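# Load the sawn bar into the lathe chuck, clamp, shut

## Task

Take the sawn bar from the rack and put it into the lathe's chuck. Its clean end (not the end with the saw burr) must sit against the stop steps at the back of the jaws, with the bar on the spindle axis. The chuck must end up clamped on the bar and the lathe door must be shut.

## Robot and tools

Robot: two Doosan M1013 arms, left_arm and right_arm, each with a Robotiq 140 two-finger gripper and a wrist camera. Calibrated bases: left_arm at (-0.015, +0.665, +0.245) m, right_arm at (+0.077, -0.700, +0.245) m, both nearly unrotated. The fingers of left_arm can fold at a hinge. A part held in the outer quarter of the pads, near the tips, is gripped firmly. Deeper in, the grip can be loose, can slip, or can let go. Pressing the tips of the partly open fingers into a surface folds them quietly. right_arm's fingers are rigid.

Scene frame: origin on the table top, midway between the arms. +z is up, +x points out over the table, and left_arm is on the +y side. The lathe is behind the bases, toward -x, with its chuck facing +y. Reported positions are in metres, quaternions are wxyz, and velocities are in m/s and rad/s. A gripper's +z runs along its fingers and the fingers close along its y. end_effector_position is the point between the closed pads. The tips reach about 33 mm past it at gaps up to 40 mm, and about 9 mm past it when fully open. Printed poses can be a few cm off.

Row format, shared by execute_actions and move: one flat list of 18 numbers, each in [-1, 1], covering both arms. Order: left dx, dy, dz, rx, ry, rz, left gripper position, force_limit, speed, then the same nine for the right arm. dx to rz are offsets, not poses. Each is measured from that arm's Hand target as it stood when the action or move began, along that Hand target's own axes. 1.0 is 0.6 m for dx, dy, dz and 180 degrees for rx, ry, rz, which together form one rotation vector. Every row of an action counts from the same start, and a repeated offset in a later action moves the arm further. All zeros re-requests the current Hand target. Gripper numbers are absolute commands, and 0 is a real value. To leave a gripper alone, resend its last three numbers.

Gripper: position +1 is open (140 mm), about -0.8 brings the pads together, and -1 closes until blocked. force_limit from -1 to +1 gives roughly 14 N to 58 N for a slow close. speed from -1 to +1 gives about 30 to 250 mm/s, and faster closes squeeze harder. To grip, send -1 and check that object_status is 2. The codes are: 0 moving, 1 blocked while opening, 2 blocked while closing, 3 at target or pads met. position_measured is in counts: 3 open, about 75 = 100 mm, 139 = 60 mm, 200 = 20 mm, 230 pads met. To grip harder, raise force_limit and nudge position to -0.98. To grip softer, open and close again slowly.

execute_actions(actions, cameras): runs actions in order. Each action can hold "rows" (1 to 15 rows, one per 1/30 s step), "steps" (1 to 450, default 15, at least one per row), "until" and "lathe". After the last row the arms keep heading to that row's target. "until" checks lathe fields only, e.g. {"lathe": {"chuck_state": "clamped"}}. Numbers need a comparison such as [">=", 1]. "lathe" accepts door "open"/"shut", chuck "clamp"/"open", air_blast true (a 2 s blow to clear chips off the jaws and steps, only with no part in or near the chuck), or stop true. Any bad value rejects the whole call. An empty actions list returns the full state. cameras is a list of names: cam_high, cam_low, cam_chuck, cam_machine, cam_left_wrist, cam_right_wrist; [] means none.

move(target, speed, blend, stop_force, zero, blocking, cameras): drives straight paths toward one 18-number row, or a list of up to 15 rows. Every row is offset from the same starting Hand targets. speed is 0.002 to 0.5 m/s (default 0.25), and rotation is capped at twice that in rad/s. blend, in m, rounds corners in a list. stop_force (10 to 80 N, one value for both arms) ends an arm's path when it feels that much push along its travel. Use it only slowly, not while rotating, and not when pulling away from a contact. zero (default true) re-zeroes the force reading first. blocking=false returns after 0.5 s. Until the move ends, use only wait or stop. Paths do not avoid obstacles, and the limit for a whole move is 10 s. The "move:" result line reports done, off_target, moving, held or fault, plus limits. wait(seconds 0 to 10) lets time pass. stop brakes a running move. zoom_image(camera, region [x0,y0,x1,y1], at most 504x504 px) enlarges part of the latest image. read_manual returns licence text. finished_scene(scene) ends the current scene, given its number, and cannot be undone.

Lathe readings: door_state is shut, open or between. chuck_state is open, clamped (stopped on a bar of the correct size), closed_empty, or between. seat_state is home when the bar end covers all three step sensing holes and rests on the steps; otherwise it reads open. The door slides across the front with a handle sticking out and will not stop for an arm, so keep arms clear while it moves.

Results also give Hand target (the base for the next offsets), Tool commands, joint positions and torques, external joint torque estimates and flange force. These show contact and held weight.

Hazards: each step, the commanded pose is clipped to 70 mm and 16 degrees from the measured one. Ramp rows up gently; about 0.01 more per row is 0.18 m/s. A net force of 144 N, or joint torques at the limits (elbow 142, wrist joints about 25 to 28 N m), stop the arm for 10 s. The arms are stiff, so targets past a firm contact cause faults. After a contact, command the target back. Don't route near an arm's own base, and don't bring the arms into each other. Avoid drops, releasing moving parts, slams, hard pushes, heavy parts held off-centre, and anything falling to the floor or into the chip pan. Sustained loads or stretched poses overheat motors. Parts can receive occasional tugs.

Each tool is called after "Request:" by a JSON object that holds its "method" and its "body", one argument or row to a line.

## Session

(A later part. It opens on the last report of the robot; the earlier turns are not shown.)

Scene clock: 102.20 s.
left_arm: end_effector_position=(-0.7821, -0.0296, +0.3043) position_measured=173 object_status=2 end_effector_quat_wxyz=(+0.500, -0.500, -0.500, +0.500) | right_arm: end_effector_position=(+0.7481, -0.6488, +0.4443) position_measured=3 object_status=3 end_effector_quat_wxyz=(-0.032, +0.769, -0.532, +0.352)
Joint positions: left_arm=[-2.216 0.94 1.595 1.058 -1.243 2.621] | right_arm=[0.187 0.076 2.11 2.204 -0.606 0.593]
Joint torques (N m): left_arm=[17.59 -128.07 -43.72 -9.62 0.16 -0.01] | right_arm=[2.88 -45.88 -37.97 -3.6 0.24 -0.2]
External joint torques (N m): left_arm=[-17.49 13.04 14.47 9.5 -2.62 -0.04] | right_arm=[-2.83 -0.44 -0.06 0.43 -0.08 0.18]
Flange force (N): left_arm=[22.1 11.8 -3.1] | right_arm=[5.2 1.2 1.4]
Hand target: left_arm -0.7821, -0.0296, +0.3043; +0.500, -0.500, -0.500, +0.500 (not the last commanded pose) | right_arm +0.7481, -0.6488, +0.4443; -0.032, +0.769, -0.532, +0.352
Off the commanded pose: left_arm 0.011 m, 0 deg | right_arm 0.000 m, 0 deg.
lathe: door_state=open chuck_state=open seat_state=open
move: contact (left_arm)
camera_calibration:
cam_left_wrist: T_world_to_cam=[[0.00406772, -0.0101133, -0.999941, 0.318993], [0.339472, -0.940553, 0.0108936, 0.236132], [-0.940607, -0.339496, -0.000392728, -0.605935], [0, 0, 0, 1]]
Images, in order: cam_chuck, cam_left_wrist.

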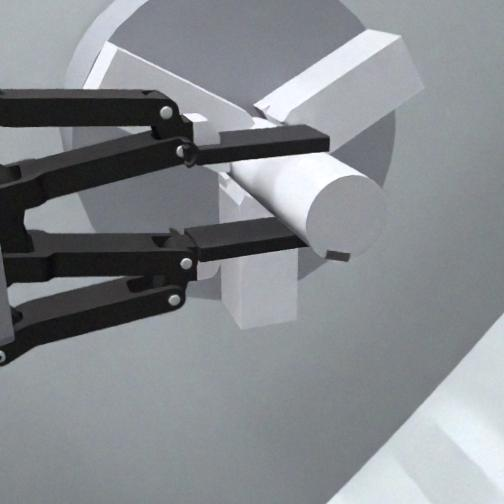

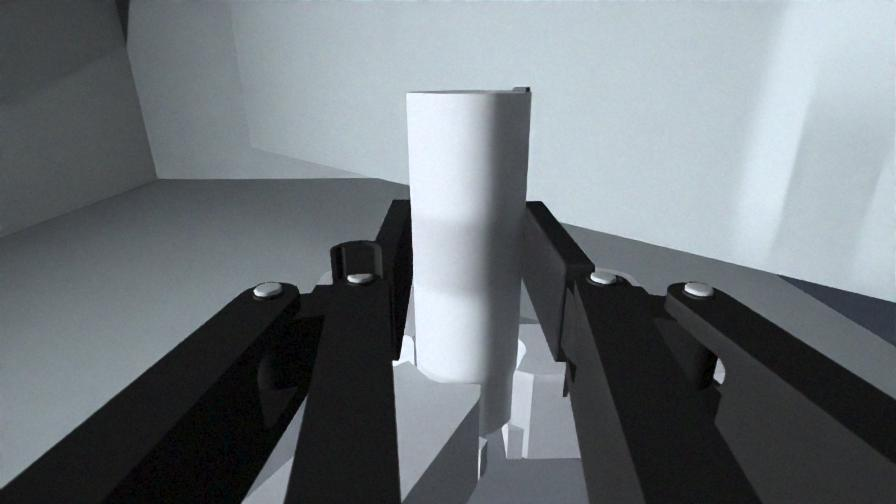

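Request:
{"method": "execute_actions", "body": {
  "actions": [
    {"rows":[[0.0005,0,0,0,0,0,-0.3,-1,-1,0,0,0,0,0,0,1,1,1]],"steps":20},
    {"rows":[[0,0,0,0,0,0,-1,-1,-1,0,0,0,0,0,0,1,1,1]],"steps":60}
  ],
  "cameras": ["cam_chuck","cam_left_wrist"]
}}

Request:
{"method": "move", "body": {
  "target": [-0.012,0,0,0,0,0,-1,-1,-1,0,0,0,0,0,0,1,1,1],
  "speed": 0.004,
  "stop_force": 12,
  "cameras": ["cam_left_wrist","cam_chuck"]
}}

Scene clock: 107.50 s.
left_arm: end_effector_position=(-0.7821, -0.0293, +0.3043) position_measured=170 object_status=2 end_effector_quat_wxyz=(+0.500, -0.500, -0.500, +0.500) | right_arm: end_effector_position=(+0.7481, -0.6488, +0.4443) position_measured=3 object_status=3 end_effector_quat_wxyz=(-0.032, +0.769, -0.532, +0.352)
Joint positions: left_arm=[-2.217 0.94 1.596 1.058 -1.243 2.622] | right_arm=[0.187 0.076 2.11 2.204 -0.606 0.593]
Joint torques (N m): left_arm=[-1.19 -122.12 -31.27 -0.97 -3.53 0.15] | right_arm=[2.71 -45.29 -38.11 -3.54 0.18 -0.26]
External joint torques (N m): left_arm=[1.37 7.02 2 0.84 1.06 -0.2] | right_arm=[-2.7 -0.61 0.22 0.38 -0.02 0.24]
External joint torques at the end of the 1st action: left_arm=[0.22 6.94 2.16 0.93 0.94 -0.19] | right_arm=[-3.29 -0.78 -0.07 0.45 0.01 0.21]
Flange force (N): left_arm=[-3.8 7.8 0.0] | right_arm=[4.8 2.0 1.2]
Flange force at the end of the 1st action (N): left_arm=[-2.7 7.7 0.7] | right_arm=[6.2 1.7 1.4]
Hand target: left_arm -0.7821, -0.0293, +0.3043; +0.500, -0.500, -0.500, +0.500 | right_arm +0.7481, -0.6488, +0.4443; -0.032, +0.769, -0.532, +0.352
Off the commanded pose: left_arm 0.000 m, 0 deg | right_arm 0.000 m, 0 deg.
lathe: door_state=open chuck_state=open seat_state=open
camera_calibration:
cam_left_wrist: T_world_to_cam=[[0.0040191, -0.0101012, -0.999941, 0.318989], [0.339529, -0.940533, 0.0108658, 0.236457], [-0.940587, -0.339553, -0.000350434, -0.60583], [0, 0, 0, 1]]
Images, in order: cam_chuck, cam_left_wrist.

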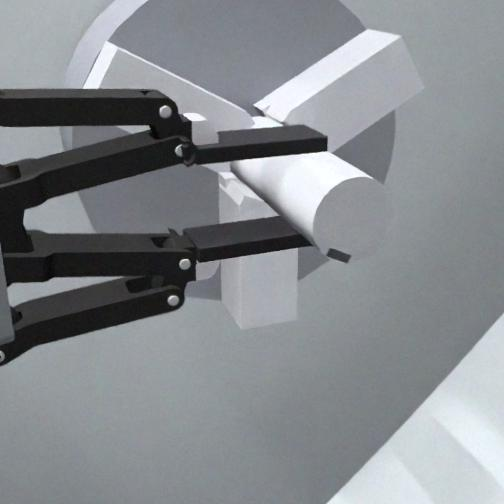

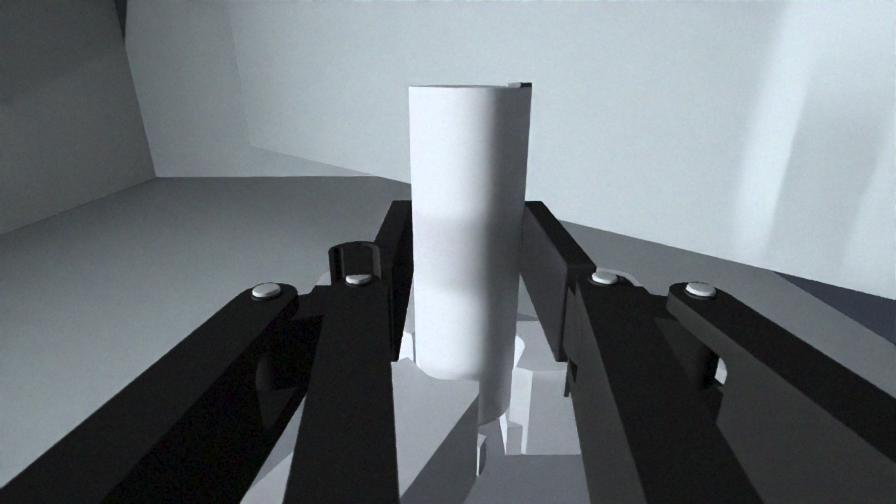

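Scene clock: 108.40 s.
left_arm: end_effector_position=(-0.7821, -0.0303, +0.3042) position_measured=170 object_status=2 end_effector_quat_wxyz=(+0.500, -0.500, -0.500, +0.500) | right_arm: end_effector_position=(+0.7481, -0.6488, +0.4443) position_measured=3 object_status=3 end_effector_quat_wxyz=(-0.032, +0.769, -0.532, +0.352)
Joint positions: left_arm=[-2.216 0.941 1.594 1.059 -1.243 2.62] | right_arm=[0.187 0.076 2.11 2.204 -0.606 0.593]
Joint torques (N m): left_arm=[4.68 -122.69 -38.45 -5.17 -0.72 0.22] | right_arm=[2.86 -46.04 -38.15 -3.57 0.24 -0.22]
External joint torques (N m): left_arm=[-4.57 7.6 9.13 5.04 -1.75 -0.26] | right_arm=[-2.85 -0.03 0.15 0.4 -0.07 0.2]
Flange force (N): left_arm=[10.6 6.7 -8.1] | right_arm=[4.8 1.3 2.1]
Hand target: left_arm -0.7821, -0.0304, +0.3042; +0.500, -0.500, -0.500, +0.500 (not the last commanded pose) | right_arm +0.7481, -0.6488, +0.4443; -0.032, +0.769, -0.532, +0.352
Off the commanded pose: left_arm 0.006 m, 0 deg | right_arm 0.000 m, 0 deg.
lathe: door_state=open chuck_state=open seat_state=open
move: contact (left_arm)
camera_calibration:
cam_left_wrist: T_world_to_cam=[[0.00409625, -0.0101318, -0.99994, 0.318971], [0.339196, -0.940652, 0.0109206, 0.235225], [-0.940707, -0.339221, -0.00041649, -0.606303], [0, 0, 0, 1]]
Images, in order: cam_chuck, cam_left_wrist.

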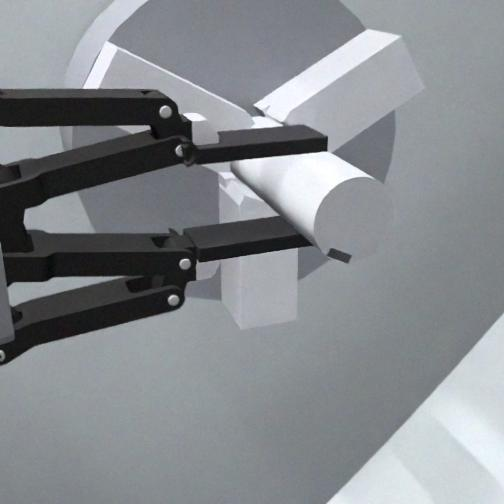

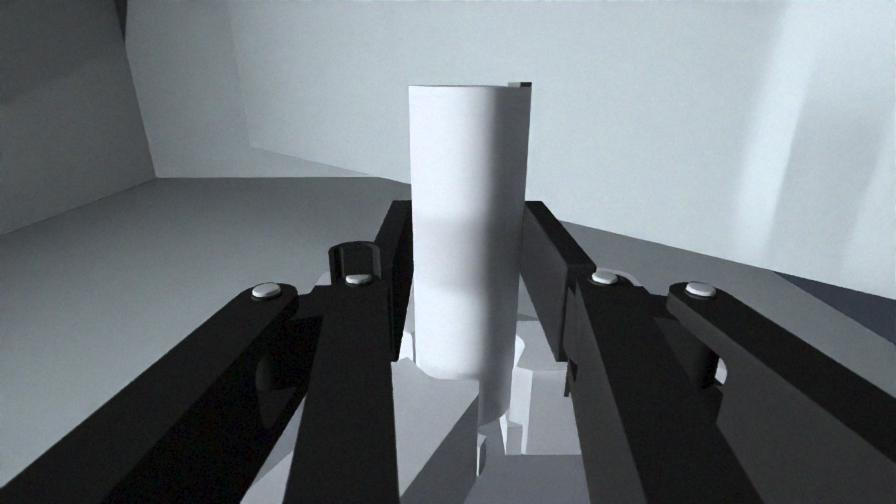

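Request:
{"method": "zoom_image", "body": {
  "camera": "cam_left_wrist",
  "region": [380, 320, 600, 490]
}}

Request:
{"method": "zoom_image", "body": {
  "camera": "cam_chuck",
  "region": [200, 80, 420, 300]
}}

Scaled by 2.291 from the camera's 896x504 image, which has a finer 1280x720 frame.

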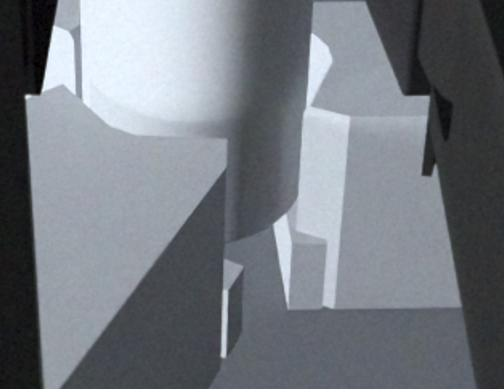

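Scaled by 2.291 from the camera's 504x504 image, which has a finer 720x720 frame.

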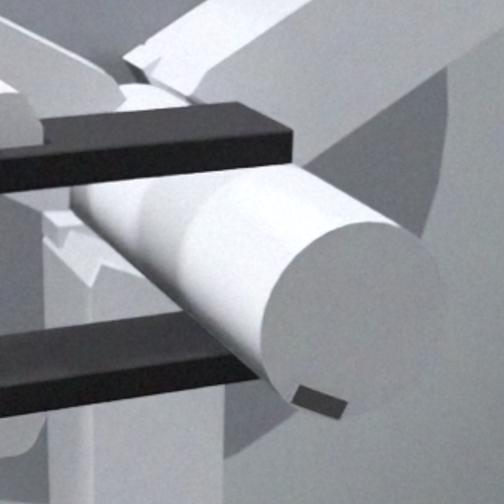

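Request:
{"method": "execute_actions", "body": {
  "actions": [
    {"rows":[[0,0,0,0,0,0,-0.98,0,-1,0,0,0,0,0,0,1,1,1]],"steps":60}
  ],
  "cameras": []
}}

Request:
{"method": "move", "body": {
  "target": [
    [0.003,0,0,0,0,0,-0.98,0,-1,0,0,0,0,0,0,1,1,1],
    [0.003,0,-0.0008,0,0,0,-0.98,0,-1,0,0,0,0,0,0,1,1,1]
  ],
  "speed": 0.01,
  "cameras": []
}}

Request:
{"method": "move", "body": {
  "target": [-0.025,0,0,0,0,0,-0.98,0,-1,0,0,0,0,0,0,1,1,1],
  "speed": 0.006,
  "stop_force": 20,
  "cameras": ["cam_left_wrist","cam_chuck"]
}}

Request:
{"method": "zoom_image", "body": {
  "camera": "cam_left_wrist",
  "region": [380, 320, 600, 490]
}}

Scene clock: 113.27 s.
left_arm: end_effector_position=(-0.7821, -0.0304, +0.3042) position_measured=172 object_status=2 end_effector_quat_wxyz=(+0.500, -0.500, -0.500, +0.500) | right_arm: end_effector_position=(+0.7481, -0.6488, +0.4443) position_measured=3 object_status=3 end_effector_quat_wxyz=(-0.032, +0.769, -0.532, +0.352)
Joint positions: left_arm=[-2.216 0.941 1.594 1.059 -1.243 2.62] | right_arm=[0.187 0.076 2.11 2.204 -0.606 0.593]
Joint torques (N m): left_arm=[2.44 -123.74 -41.17 -5.86 -0.31 0.16] | right_arm=[2.58 -45.58 -38.01 -3.6 0.22 -0.19]
External joint torques (N m): left_arm=[-2.58 9.56 12.12 5.74 -2.14 -0.21] | right_arm=[-2.51 -0.35 0 0.42 -0.05 0.17]
Flange force (N): left_arm=[13.2 8.5 -13.7] | right_arm=[4.6 1.1 1.2]
Hand target: left_arm -0.7821, -0.0304, +0.3042; +0.500, -0.500, -0.500, +0.500 | right_arm +0.7481, -0.6488, +0.4443; -0.032, +0.769, -0.532, +0.352
Off the commanded pose: left_arm 0.000 m, 0 deg | right_arm 0.000 m, 0 deg.
lathe: door_state=open chuck_state=open seat_state=open

Scene clock: 114.67 s.
left_arm: end_effector_position=(-0.7817, -0.0285, +0.3042) position_measured=172 object_status=2 end_effector_quat_wxyz=(+0.500, -0.500, -0.500, +0.500) | right_arm: end_effector_position=(+0.7481, -0.6488, +0.4443) position_measured=3 object_status=3 end_effector_quat_wxyz=(-0.032, +0.769, -0.532, +0.352)
Joint positions: left_arm=[-2.217 0.939 1.598 1.057 -1.244 2.623] | right_arm=[0.187 0.076 2.11 2.204 -0.606 0.593]
Joint torques (N m): left_arm=[-0.55 -121.8 -31.13 -1.06 -3.48 0.21] | right_arm=[2.88 -45.55 -37.91 -3.57 0.21 -0.15]
External joint torques (N m): left_arm=[0.33 6.96 1.87 0.95 1.01 -0.26] | right_arm=[-2.89 -0.47 -0.13 0.4 -0.04 0.12]
Flange force (N): left_arm=[-3.5 7.6 1.0] | right_arm=[5.5 1.1 1.4]
Hand target: left_arm -0.7817, -0.0286, +0.3042; +0.500, -0.500, -0.500, +0.500 | right_arm +0.7481, -0.6488, +0.4443; -0.032, +0.769, -0.532, +0.352
Off the commanded pose: left_arm 0.000 m, 0 deg | right_arm 0.000 m, 0 deg.
lathe: door_state=open chuck_state=open seat_state=open
move: done

Scene clock: 115.73 s.
left_arm: end_effector_position=(-0.7817, -0.0310, +0.3041) position_measured=172 object_status=2 end_effector_quat_wxyz=(+0.501, -0.500, -0.500, +0.500) | right_arm: end_effector_position=(+0.7481, -0.6488, +0.4443) position_measured=3 object_status=3 end_effector_quat_wxyz=(-0.032, +0.769, -0.532, +0.352)
Joint positions: left_arm=[-2.215 0.941 1.592 1.06 -1.243 2.619] | right_arm=[0.187 0.076 2.11 2.204 -0.606 0.593]
Joint torques (N m): left_arm=[14 -125.55 -41.64 -7.83 0.19 0.62] | right_arm=[3.29 -45.77 -38.13 -3.6 0.12 -0.24]
External joint torques (N m): left_arm=[-14.34 10.55 12.37 7.73 -2.66 -0.66] | right_arm=[-3.32 -0.19 0.14 0.43 0.04 0.22]
Flange force (N): left_arm=[18.6 8.9 -3.3] | right_arm=[5.8 1.7 2.4]
Hand target: left_arm -0.7817, -0.0310, +0.3041; +0.501, -0.500, -0.500, +0.500 (not the last commanded pose) | right_arm +0.7481, -0.6488, +0.4443; -0.032, +0.769, -0.532, +0.352
Off the commanded pose: left_arm 0.013 m, 0 deg | right_arm 0.000 m, 0 deg.
lathe: door_state=open chuck_state=open seat_state=open
move: contact (left_arm)
camera_calibration:
cam_left_wrist: T_world_to_cam=[[0.00423085, -0.010016, -0.999941, 0.31894], [0.338917, -0.940754, 0.0108571, 0.234224], [-0.940807, -0.338943, -0.000585601, -0.606146], [0, 0, 0, 1]]
Images, in order: cam_chuck, cam_left_wrist.

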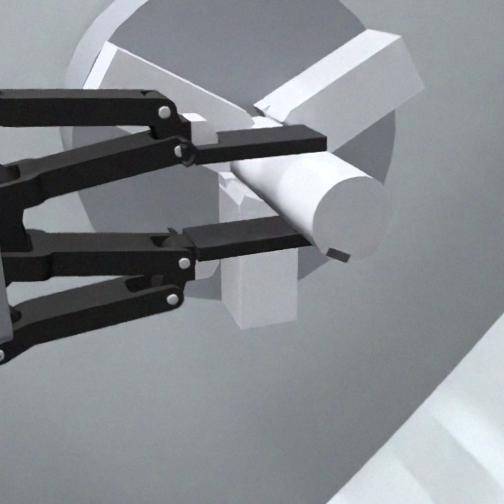

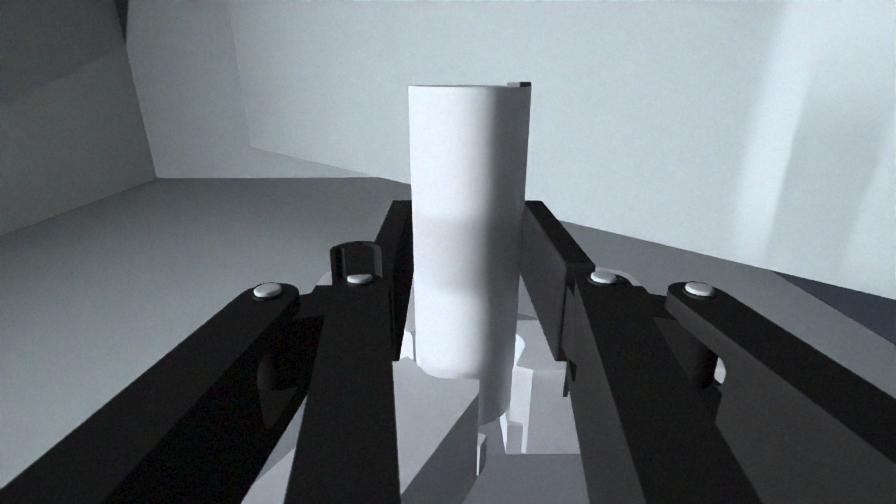

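Scaled by 2.291 from the camera's 896x504 image, which has a finer 1280x720 frame.

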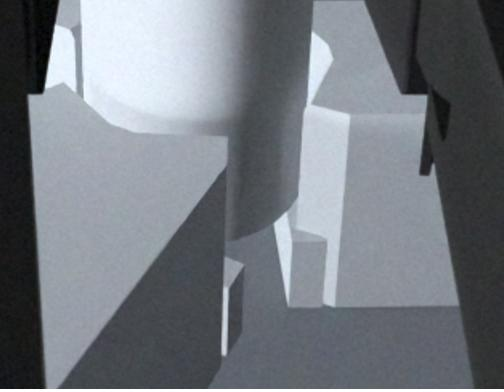

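Request:
{"method": "execute_actions", "body": {
  "actions": [
    {"lathe":{"chuck":"clamp"},"steps":90,"until":{"lathe":{"chuck_state":["!=","between"],"seat_state":"home"}}}
  ],
  "cameras": ["cam_chuck","cam_left_wrist"]
}}

Request:
{"method": "zoom_image", "body": {
  "camera": "cam_left_wrist",
  "region": [380, 320, 600, 490]
}}

Scene clock: 120.00 s.
left_arm: end_effector_position=(-0.7815, -0.0312, +0.3041) position_measured=172 object_status=2 end_effector_quat_wxyz=(+0.500, -0.500, -0.500, +0.500) | right_arm: end_effector_position=(+0.7481, -0.6488, +0.4443) position_measured=3 object_status=3 end_effector_quat_wxyz=(-0.032, +0.769, -0.532, +0.352)
Joint positions: left_arm=[-2.215 0.941 1.593 1.06 -1.243 2.619] | right_arm=[0.187 0.076 2.11 2.204 -0.606 0.593]
Joint torques (N m): left_arm=[-43.19 -128.75 -61.39 -7.39 0.17 0.5] | right_arm=[3.03 -45.27 -38.14 -3.62 0.27 -0.19]
External joint torques (N m): left_arm=[43.42 13.78 32.16 7.25 -2.63 -0.55] | right_arm=[-2.99 -0.78 0.16 0.46 -0.11 0.17]
Flange force (N): left_arm=[16.8 8.1 -84.4] | right_arm=[5.7 1.9 0.9]
Hand target: left_arm -0.7817, -0.0310, +0.3041; +0.501, -0.500, -0.500, +0.500 (not the last commanded pose) | right_arm +0.7481, -0.6488, +0.4443; -0.032, +0.769, -0.532, +0.352
Tool commands: left_gripper/position=-0.98 left_gripper/force_limit=+0.0 left_gripper/speed=-1.0 right_gripper/position=+1.0 right_gripper/force_limit=+1.0 right_gripper/speed=+1.0
Off the commanded pose: left_arm 0.012 m, 0 deg | right_arm 0.000 m, 0 deg.
lathe: door_state=open chuck_state=clamped seat_state=home
camera_calibration:
cam_left_wrist: T_world_to_cam=[[0.00422093, -0.00990205, -0.999942, 0.318921], [0.339287, -0.940621, 0.0107468, 0.234295], [-0.940673, -0.339313, -0.000610658, -0.605906], [0, 0, 0, 1]]
Images, in order: cam_chuck, cam_left_wrist.

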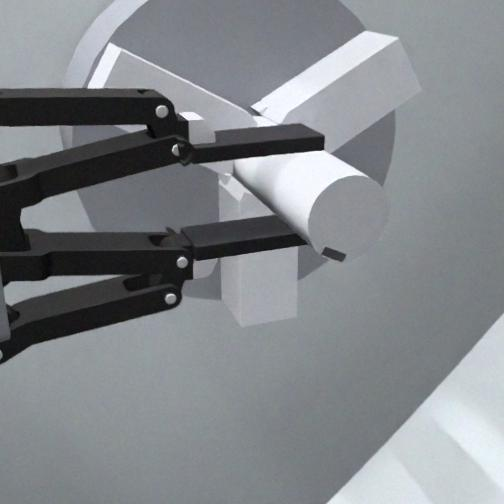

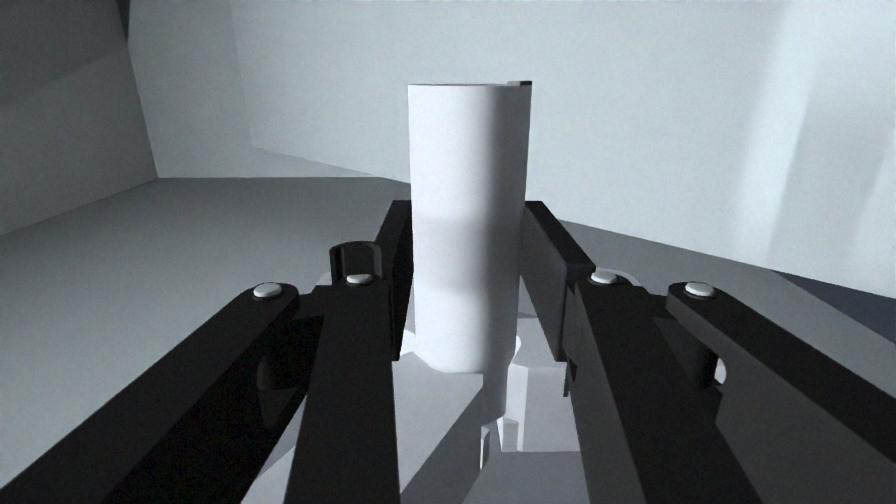

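Scaled by 2.291 from the camera's 896x504 image, which has a finer 1280x720 frame.

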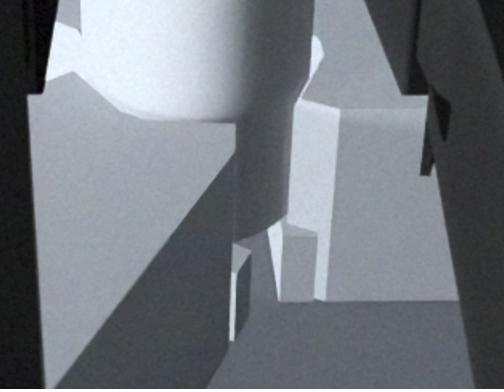

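Request:
{"method": "move", "body": {
  "target": [0,0,-0.003,0,0,0,-0.98,0,-1,0,0,0,0,0,0,1,1,1],
  "speed": 0.005,
  "cameras": []
}}

Request:
{"method": "execute_actions", "body": {
  "actions": [
    {"rows":[[0,0,0,0,0,0,0.3,0,-1,0,0,0,0,0,0,1,1,1]],"steps":70}
  ],
  "cameras": ["cam_chuck"]
}}

Scene clock: 127.00 s.
left_arm: end_effector_position=(-0.7802, -0.0309, +0.3043) position_measured=172 object_status=2 end_effector_quat_wxyz=(+0.501, -0.500, -0.500, +0.500) | right_arm: end_effector_position=(+0.7481, -0.6488, +0.4443) position_measured=3 object_status=3 end_effector_quat_wxyz=(-0.032, +0.769, -0.532, +0.352)
Joint positions: left_arm=[-2.213 0.94 1.595 1.062 -1.245 2.62] | right_arm=[0.187 0.076 2.11 2.204 -0.606 0.593]
Joint torques (N m): left_arm=[46.64 -112.63 -13.97 -1.17 -0.23 0.44] | right_arm=[3.28 -45.4 -38.15 -3.55 0.29 -0.22]
External joint torques (N m): left_arm=[-46.2 -2.96 -15.43 1.02 -2.24 -0.49] | right_arm=[-3.37 -0.83 0.12 0.38 -0.14 0.2]
Flange force (N): left_arm=[1.9 0.6 62.0] | right_arm=[6.2 2.1 1.3]
Hand target: left_arm -0.7799, -0.0310, +0.3041; +0.501, -0.500, -0.500, +0.500 | right_arm +0.7481, -0.6488, +0.4443; -0.032, +0.769, -0.532, +0.352
Off the commanded pose: left_arm 0.000 m, 0 deg | right_arm 0.000 m, 0 deg.
lathe: door_state=open chuck_state=clamped seat_state=home
move: done

Scene clock: 129.53 s.
left_arm: end_effector_position=(-0.7799, -0.0311, +0.3041) position_measured=91 object_status=3 end_effector_quat_wxyz=(+0.501, -0.500, -0.500, +0.500) | right_arm: end_effector_position=(+0.7481, -0.6488, +0.4443) position_measured=3 object_status=3 end_effector_quat_wxyz=(-0.032, +0.769, -0.532, +0.352)
Joint positions: left_arm=[-2.213 0.94 1.595 1.062 -1.245 2.62] | right_arm=[0.187 0.076 2.11 2.204 -0.606 0.593]
Joint torques (N m): left_arm=[-0.55 -117.62 -29.08 -0.43 -2.16 0.14] | right_arm=[2.32 -45.72 -38.18 -3.52 0.25 -0.27]
External joint torques (N m): left_arm=[0.49 2.39 -0.28 0.32 -0.3 -0.19] | right_arm=[-2.25 -0.49 0.01 0.33 -0.08 0.25]
Flange force (N): left_arm=[-3.3 3.1 0.6] | right_arm=[3.9 1.3 1.0]
Hand target: left_arm -0.7799, -0.0310, +0.3041; +0.501, -0.500, -0.500, +0.500 | right_arm +0.7481, -0.6488, +0.4443; -0.032, +0.769, -0.532, +0.352
Off the commanded pose: left_arm 0.000 m, 0 deg | right_arm 0.000 m, 0 deg.
lathe: door_state=open chuck_state=clamped seat_state=home
Images, in order: cam_chuck.

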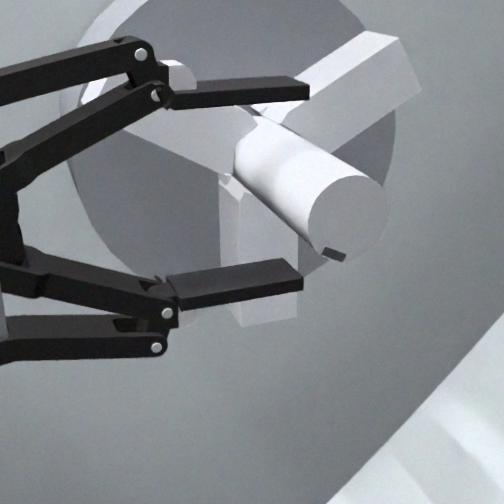

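Request:
{"method": "move", "body": {
  "target": [
    [0.02,0,-0.3,0,0,0,0.3,0,-1,0,0,0,0,0,0,1,1,1],
    [0.333,-0.1,-0.95,0,0,0,0.3,0,-1,0,0,0,0,0,0,1,1,1]
  ],
  "speed": [0.15,0.25],
  "blend": [0.03,0],
  "cameras": ["cam_machine","cam_chuck"]
}}

Scene clock: 134.13 s.
left_arm: end_effector_position=(-0.2097, +0.1681, +0.3642) position_measured=91 object_status=3 end_effector_quat_wxyz=(+0.500, -0.500, -0.500, +0.500) | right_arm: end_effector_position=(+0.7481, -0.6488, +0.4443) position_measured=3 object_status=3 end_effector_quat_wxyz=(-0.032, +0.769, -0.532, +0.352)
Joint positions: left_arm=[-1.413 0.622 2.241 1.767 -1.627 2.868] | right_arm=[0.187 0.076 2.11 2.204 -0.606 0.593]
Joint torques (N m): left_arm=[-1.09 -79.61 -15.69 -1.25 -2.42 0.15] | right_arm=[3.01 -45.32 -38.06 -3.53 0.19 -0.13]
External joint torques (N m): left_arm=[1.32 2.36 0.36 0.24 -0.3 -0.2] | right_arm=[-3.07 -0.35 0.04 0.36 -0.02 0.11]
Flange force (N): left_arm=[-0.3 4.2 -3.3] | right_arm=[5.6 1.4 1.8]
Hand target: left_arm -0.2097, +0.1681, +0.3642; +0.501, -0.500, -0.500, +0.500 | right_arm +0.7481, -0.6488, +0.4443; -0.032, +0.769, -0.532, +0.352
Off the commanded pose: left_arm 0.000 m, 0 deg | right_arm 0.000 m, 0 deg.
lathe: door_state=open chuck_state=clamped seat_state=home
move: done
Images, in order: cam_chuck, cam_machine.

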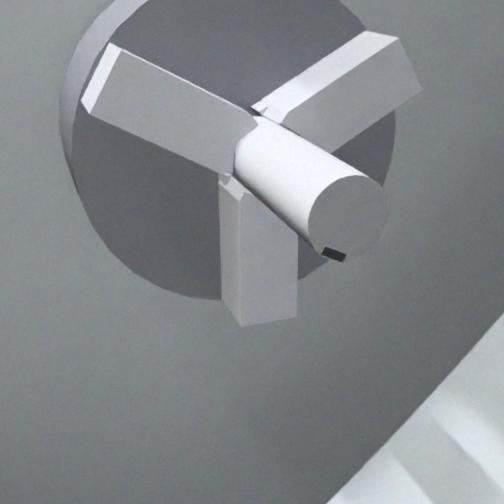

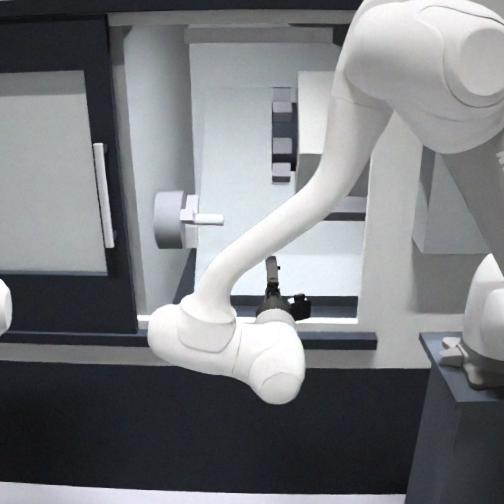

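Request:
{"method": "move", "body": {
  "target": [0,0,-0.25,0,0,0,0.3,0,-1,0,0,0,0,0,0,1,1,1],
  "cameras": []
}}

Request:
{"method": "execute_actions", "body": {
  "actions": [
    {"lathe":{"door":"shut"},"steps":300,"until":{"lathe":{"door_state":"shut"}}}
  ],
  "cameras": ["cam_machine","cam_chuck"]
}}

Scene clock: 135.87 s.
left_arm: end_effector_position=(-0.0597, +0.1679, +0.3641) position_measured=91 object_status=3 end_effector_quat_wxyz=(+0.501, -0.500, -0.500, +0.500) | right_arm: end_effector_position=(+0.7481, -0.6488, +0.4443) position_measured=3 object_status=3 end_effector_quat_wxyz=(-0.032, +0.769, -0.532, +0.352)
Joint positions: left_arm=[-1.152 0.659 2.128 2.01 -1.727 2.821] | right_arm=[0.187 0.076 2.11 2.204 -0.606 0.593]
Joint torques (N m): left_arm=[-0.97 -84.93 -17.49 -1.78 -2.31 0.17] | right_arm=[2.7 -45.68 -38.13 -3.57 0.25 -0.23]
External joint torques (N m): left_arm=[1.08 2.63 0.21 0.26 -0.36 -0.22] | right_arm=[-2.77 -0.13 0.18 0.4 -0.09 0.21]
Flange force (N): left_arm=[-0.4 4.1 -3.1] | right_arm=[4.7 1.4 1.8]
Hand target: left_arm -0.0597, +0.1679, +0.3641; +0.501, -0.500, -0.500, +0.500 | right_arm +0.7481, -0.6488, +0.4443; -0.032, +0.769, -0.532, +0.352
Off the commanded pose: left_arm 0.000 m, 0 deg | right_arm 0.000 m, 0 deg.
lathe: door_state=open chuck_state=clamped seat_state=home
move: done

Scene clock: 138.03 s.
left_arm: end_effector_position=(-0.0597, +0.1679, +0.3641) position_measured=91 object_status=3 end_effector_quat_wxyz=(+0.501, -0.500, -0.500, +0.500) | right_arm: end_effector_position=(+0.7481, -0.6488, +0.4443) position_measured=3 object_status=3 end_effector_quat_wxyz=(-0.032, +0.769, -0.532, +0.352)
Joint positions: left_arm=[-1.151 0.659 2.128 2.01 -1.727 2.821] | right_arm=[0.187 0.076 2.11 2.204 -0.606 0.593]
Joint torques (N m): left_arm=[-0.67 -84.9 -17.82 -1.75 -2.43 0.08] | right_arm=[2.93 -45.61 -37.96 -3.59 0.24 -0.19]
External joint torques (N m): left_arm=[0.59 2.24 0.27 0.21 -0.25 -0.13] | right_arm=[-3.01 -0.15 0.07 0.43 -0.08 0.17]
Flange force (N): left_arm=[-0.4 3.6 -1.9] | right_arm=[5.3 1.2 1.9]
Hand target: left_arm -0.0597, +0.1679, +0.3641; +0.501, -0.500, -0.500, +0.500 | right_arm +0.7481, -0.6488, +0.4443; -0.032, +0.769, -0.532, +0.352
Tool commands: left_gripper/position=+0.3 left_gripper/force_limit=+0.0 left_gripper/speed=-1.0 right_gripper/position=+1.0 right_gripper/force_limit=+1.0 right_gripper/speed=+1.0
Off the commanded pose: left_arm 0.000 m, 0 deg | right_arm 0.000 m, 0 deg.
lathe: door_state=shut chuck_state=clamped seat_state=home
Images, in order: cam_chuck, cam_machine.

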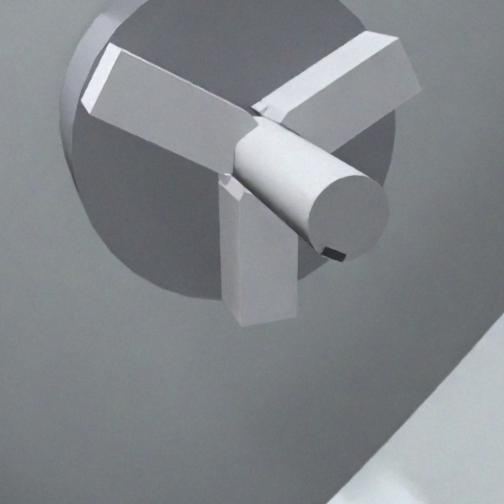

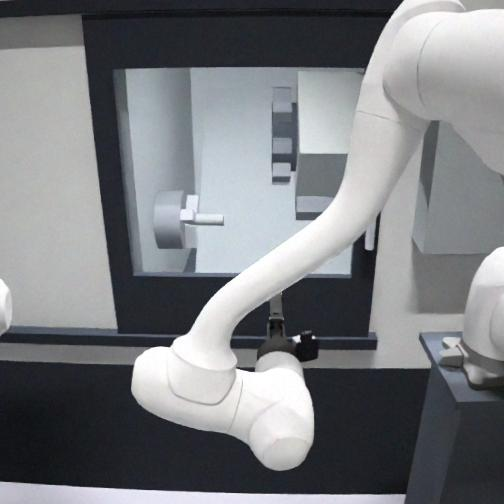

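Request:
{"method": "finished_scene", "body": {
  "scene": 2
}}

The scene is finished: the task was done.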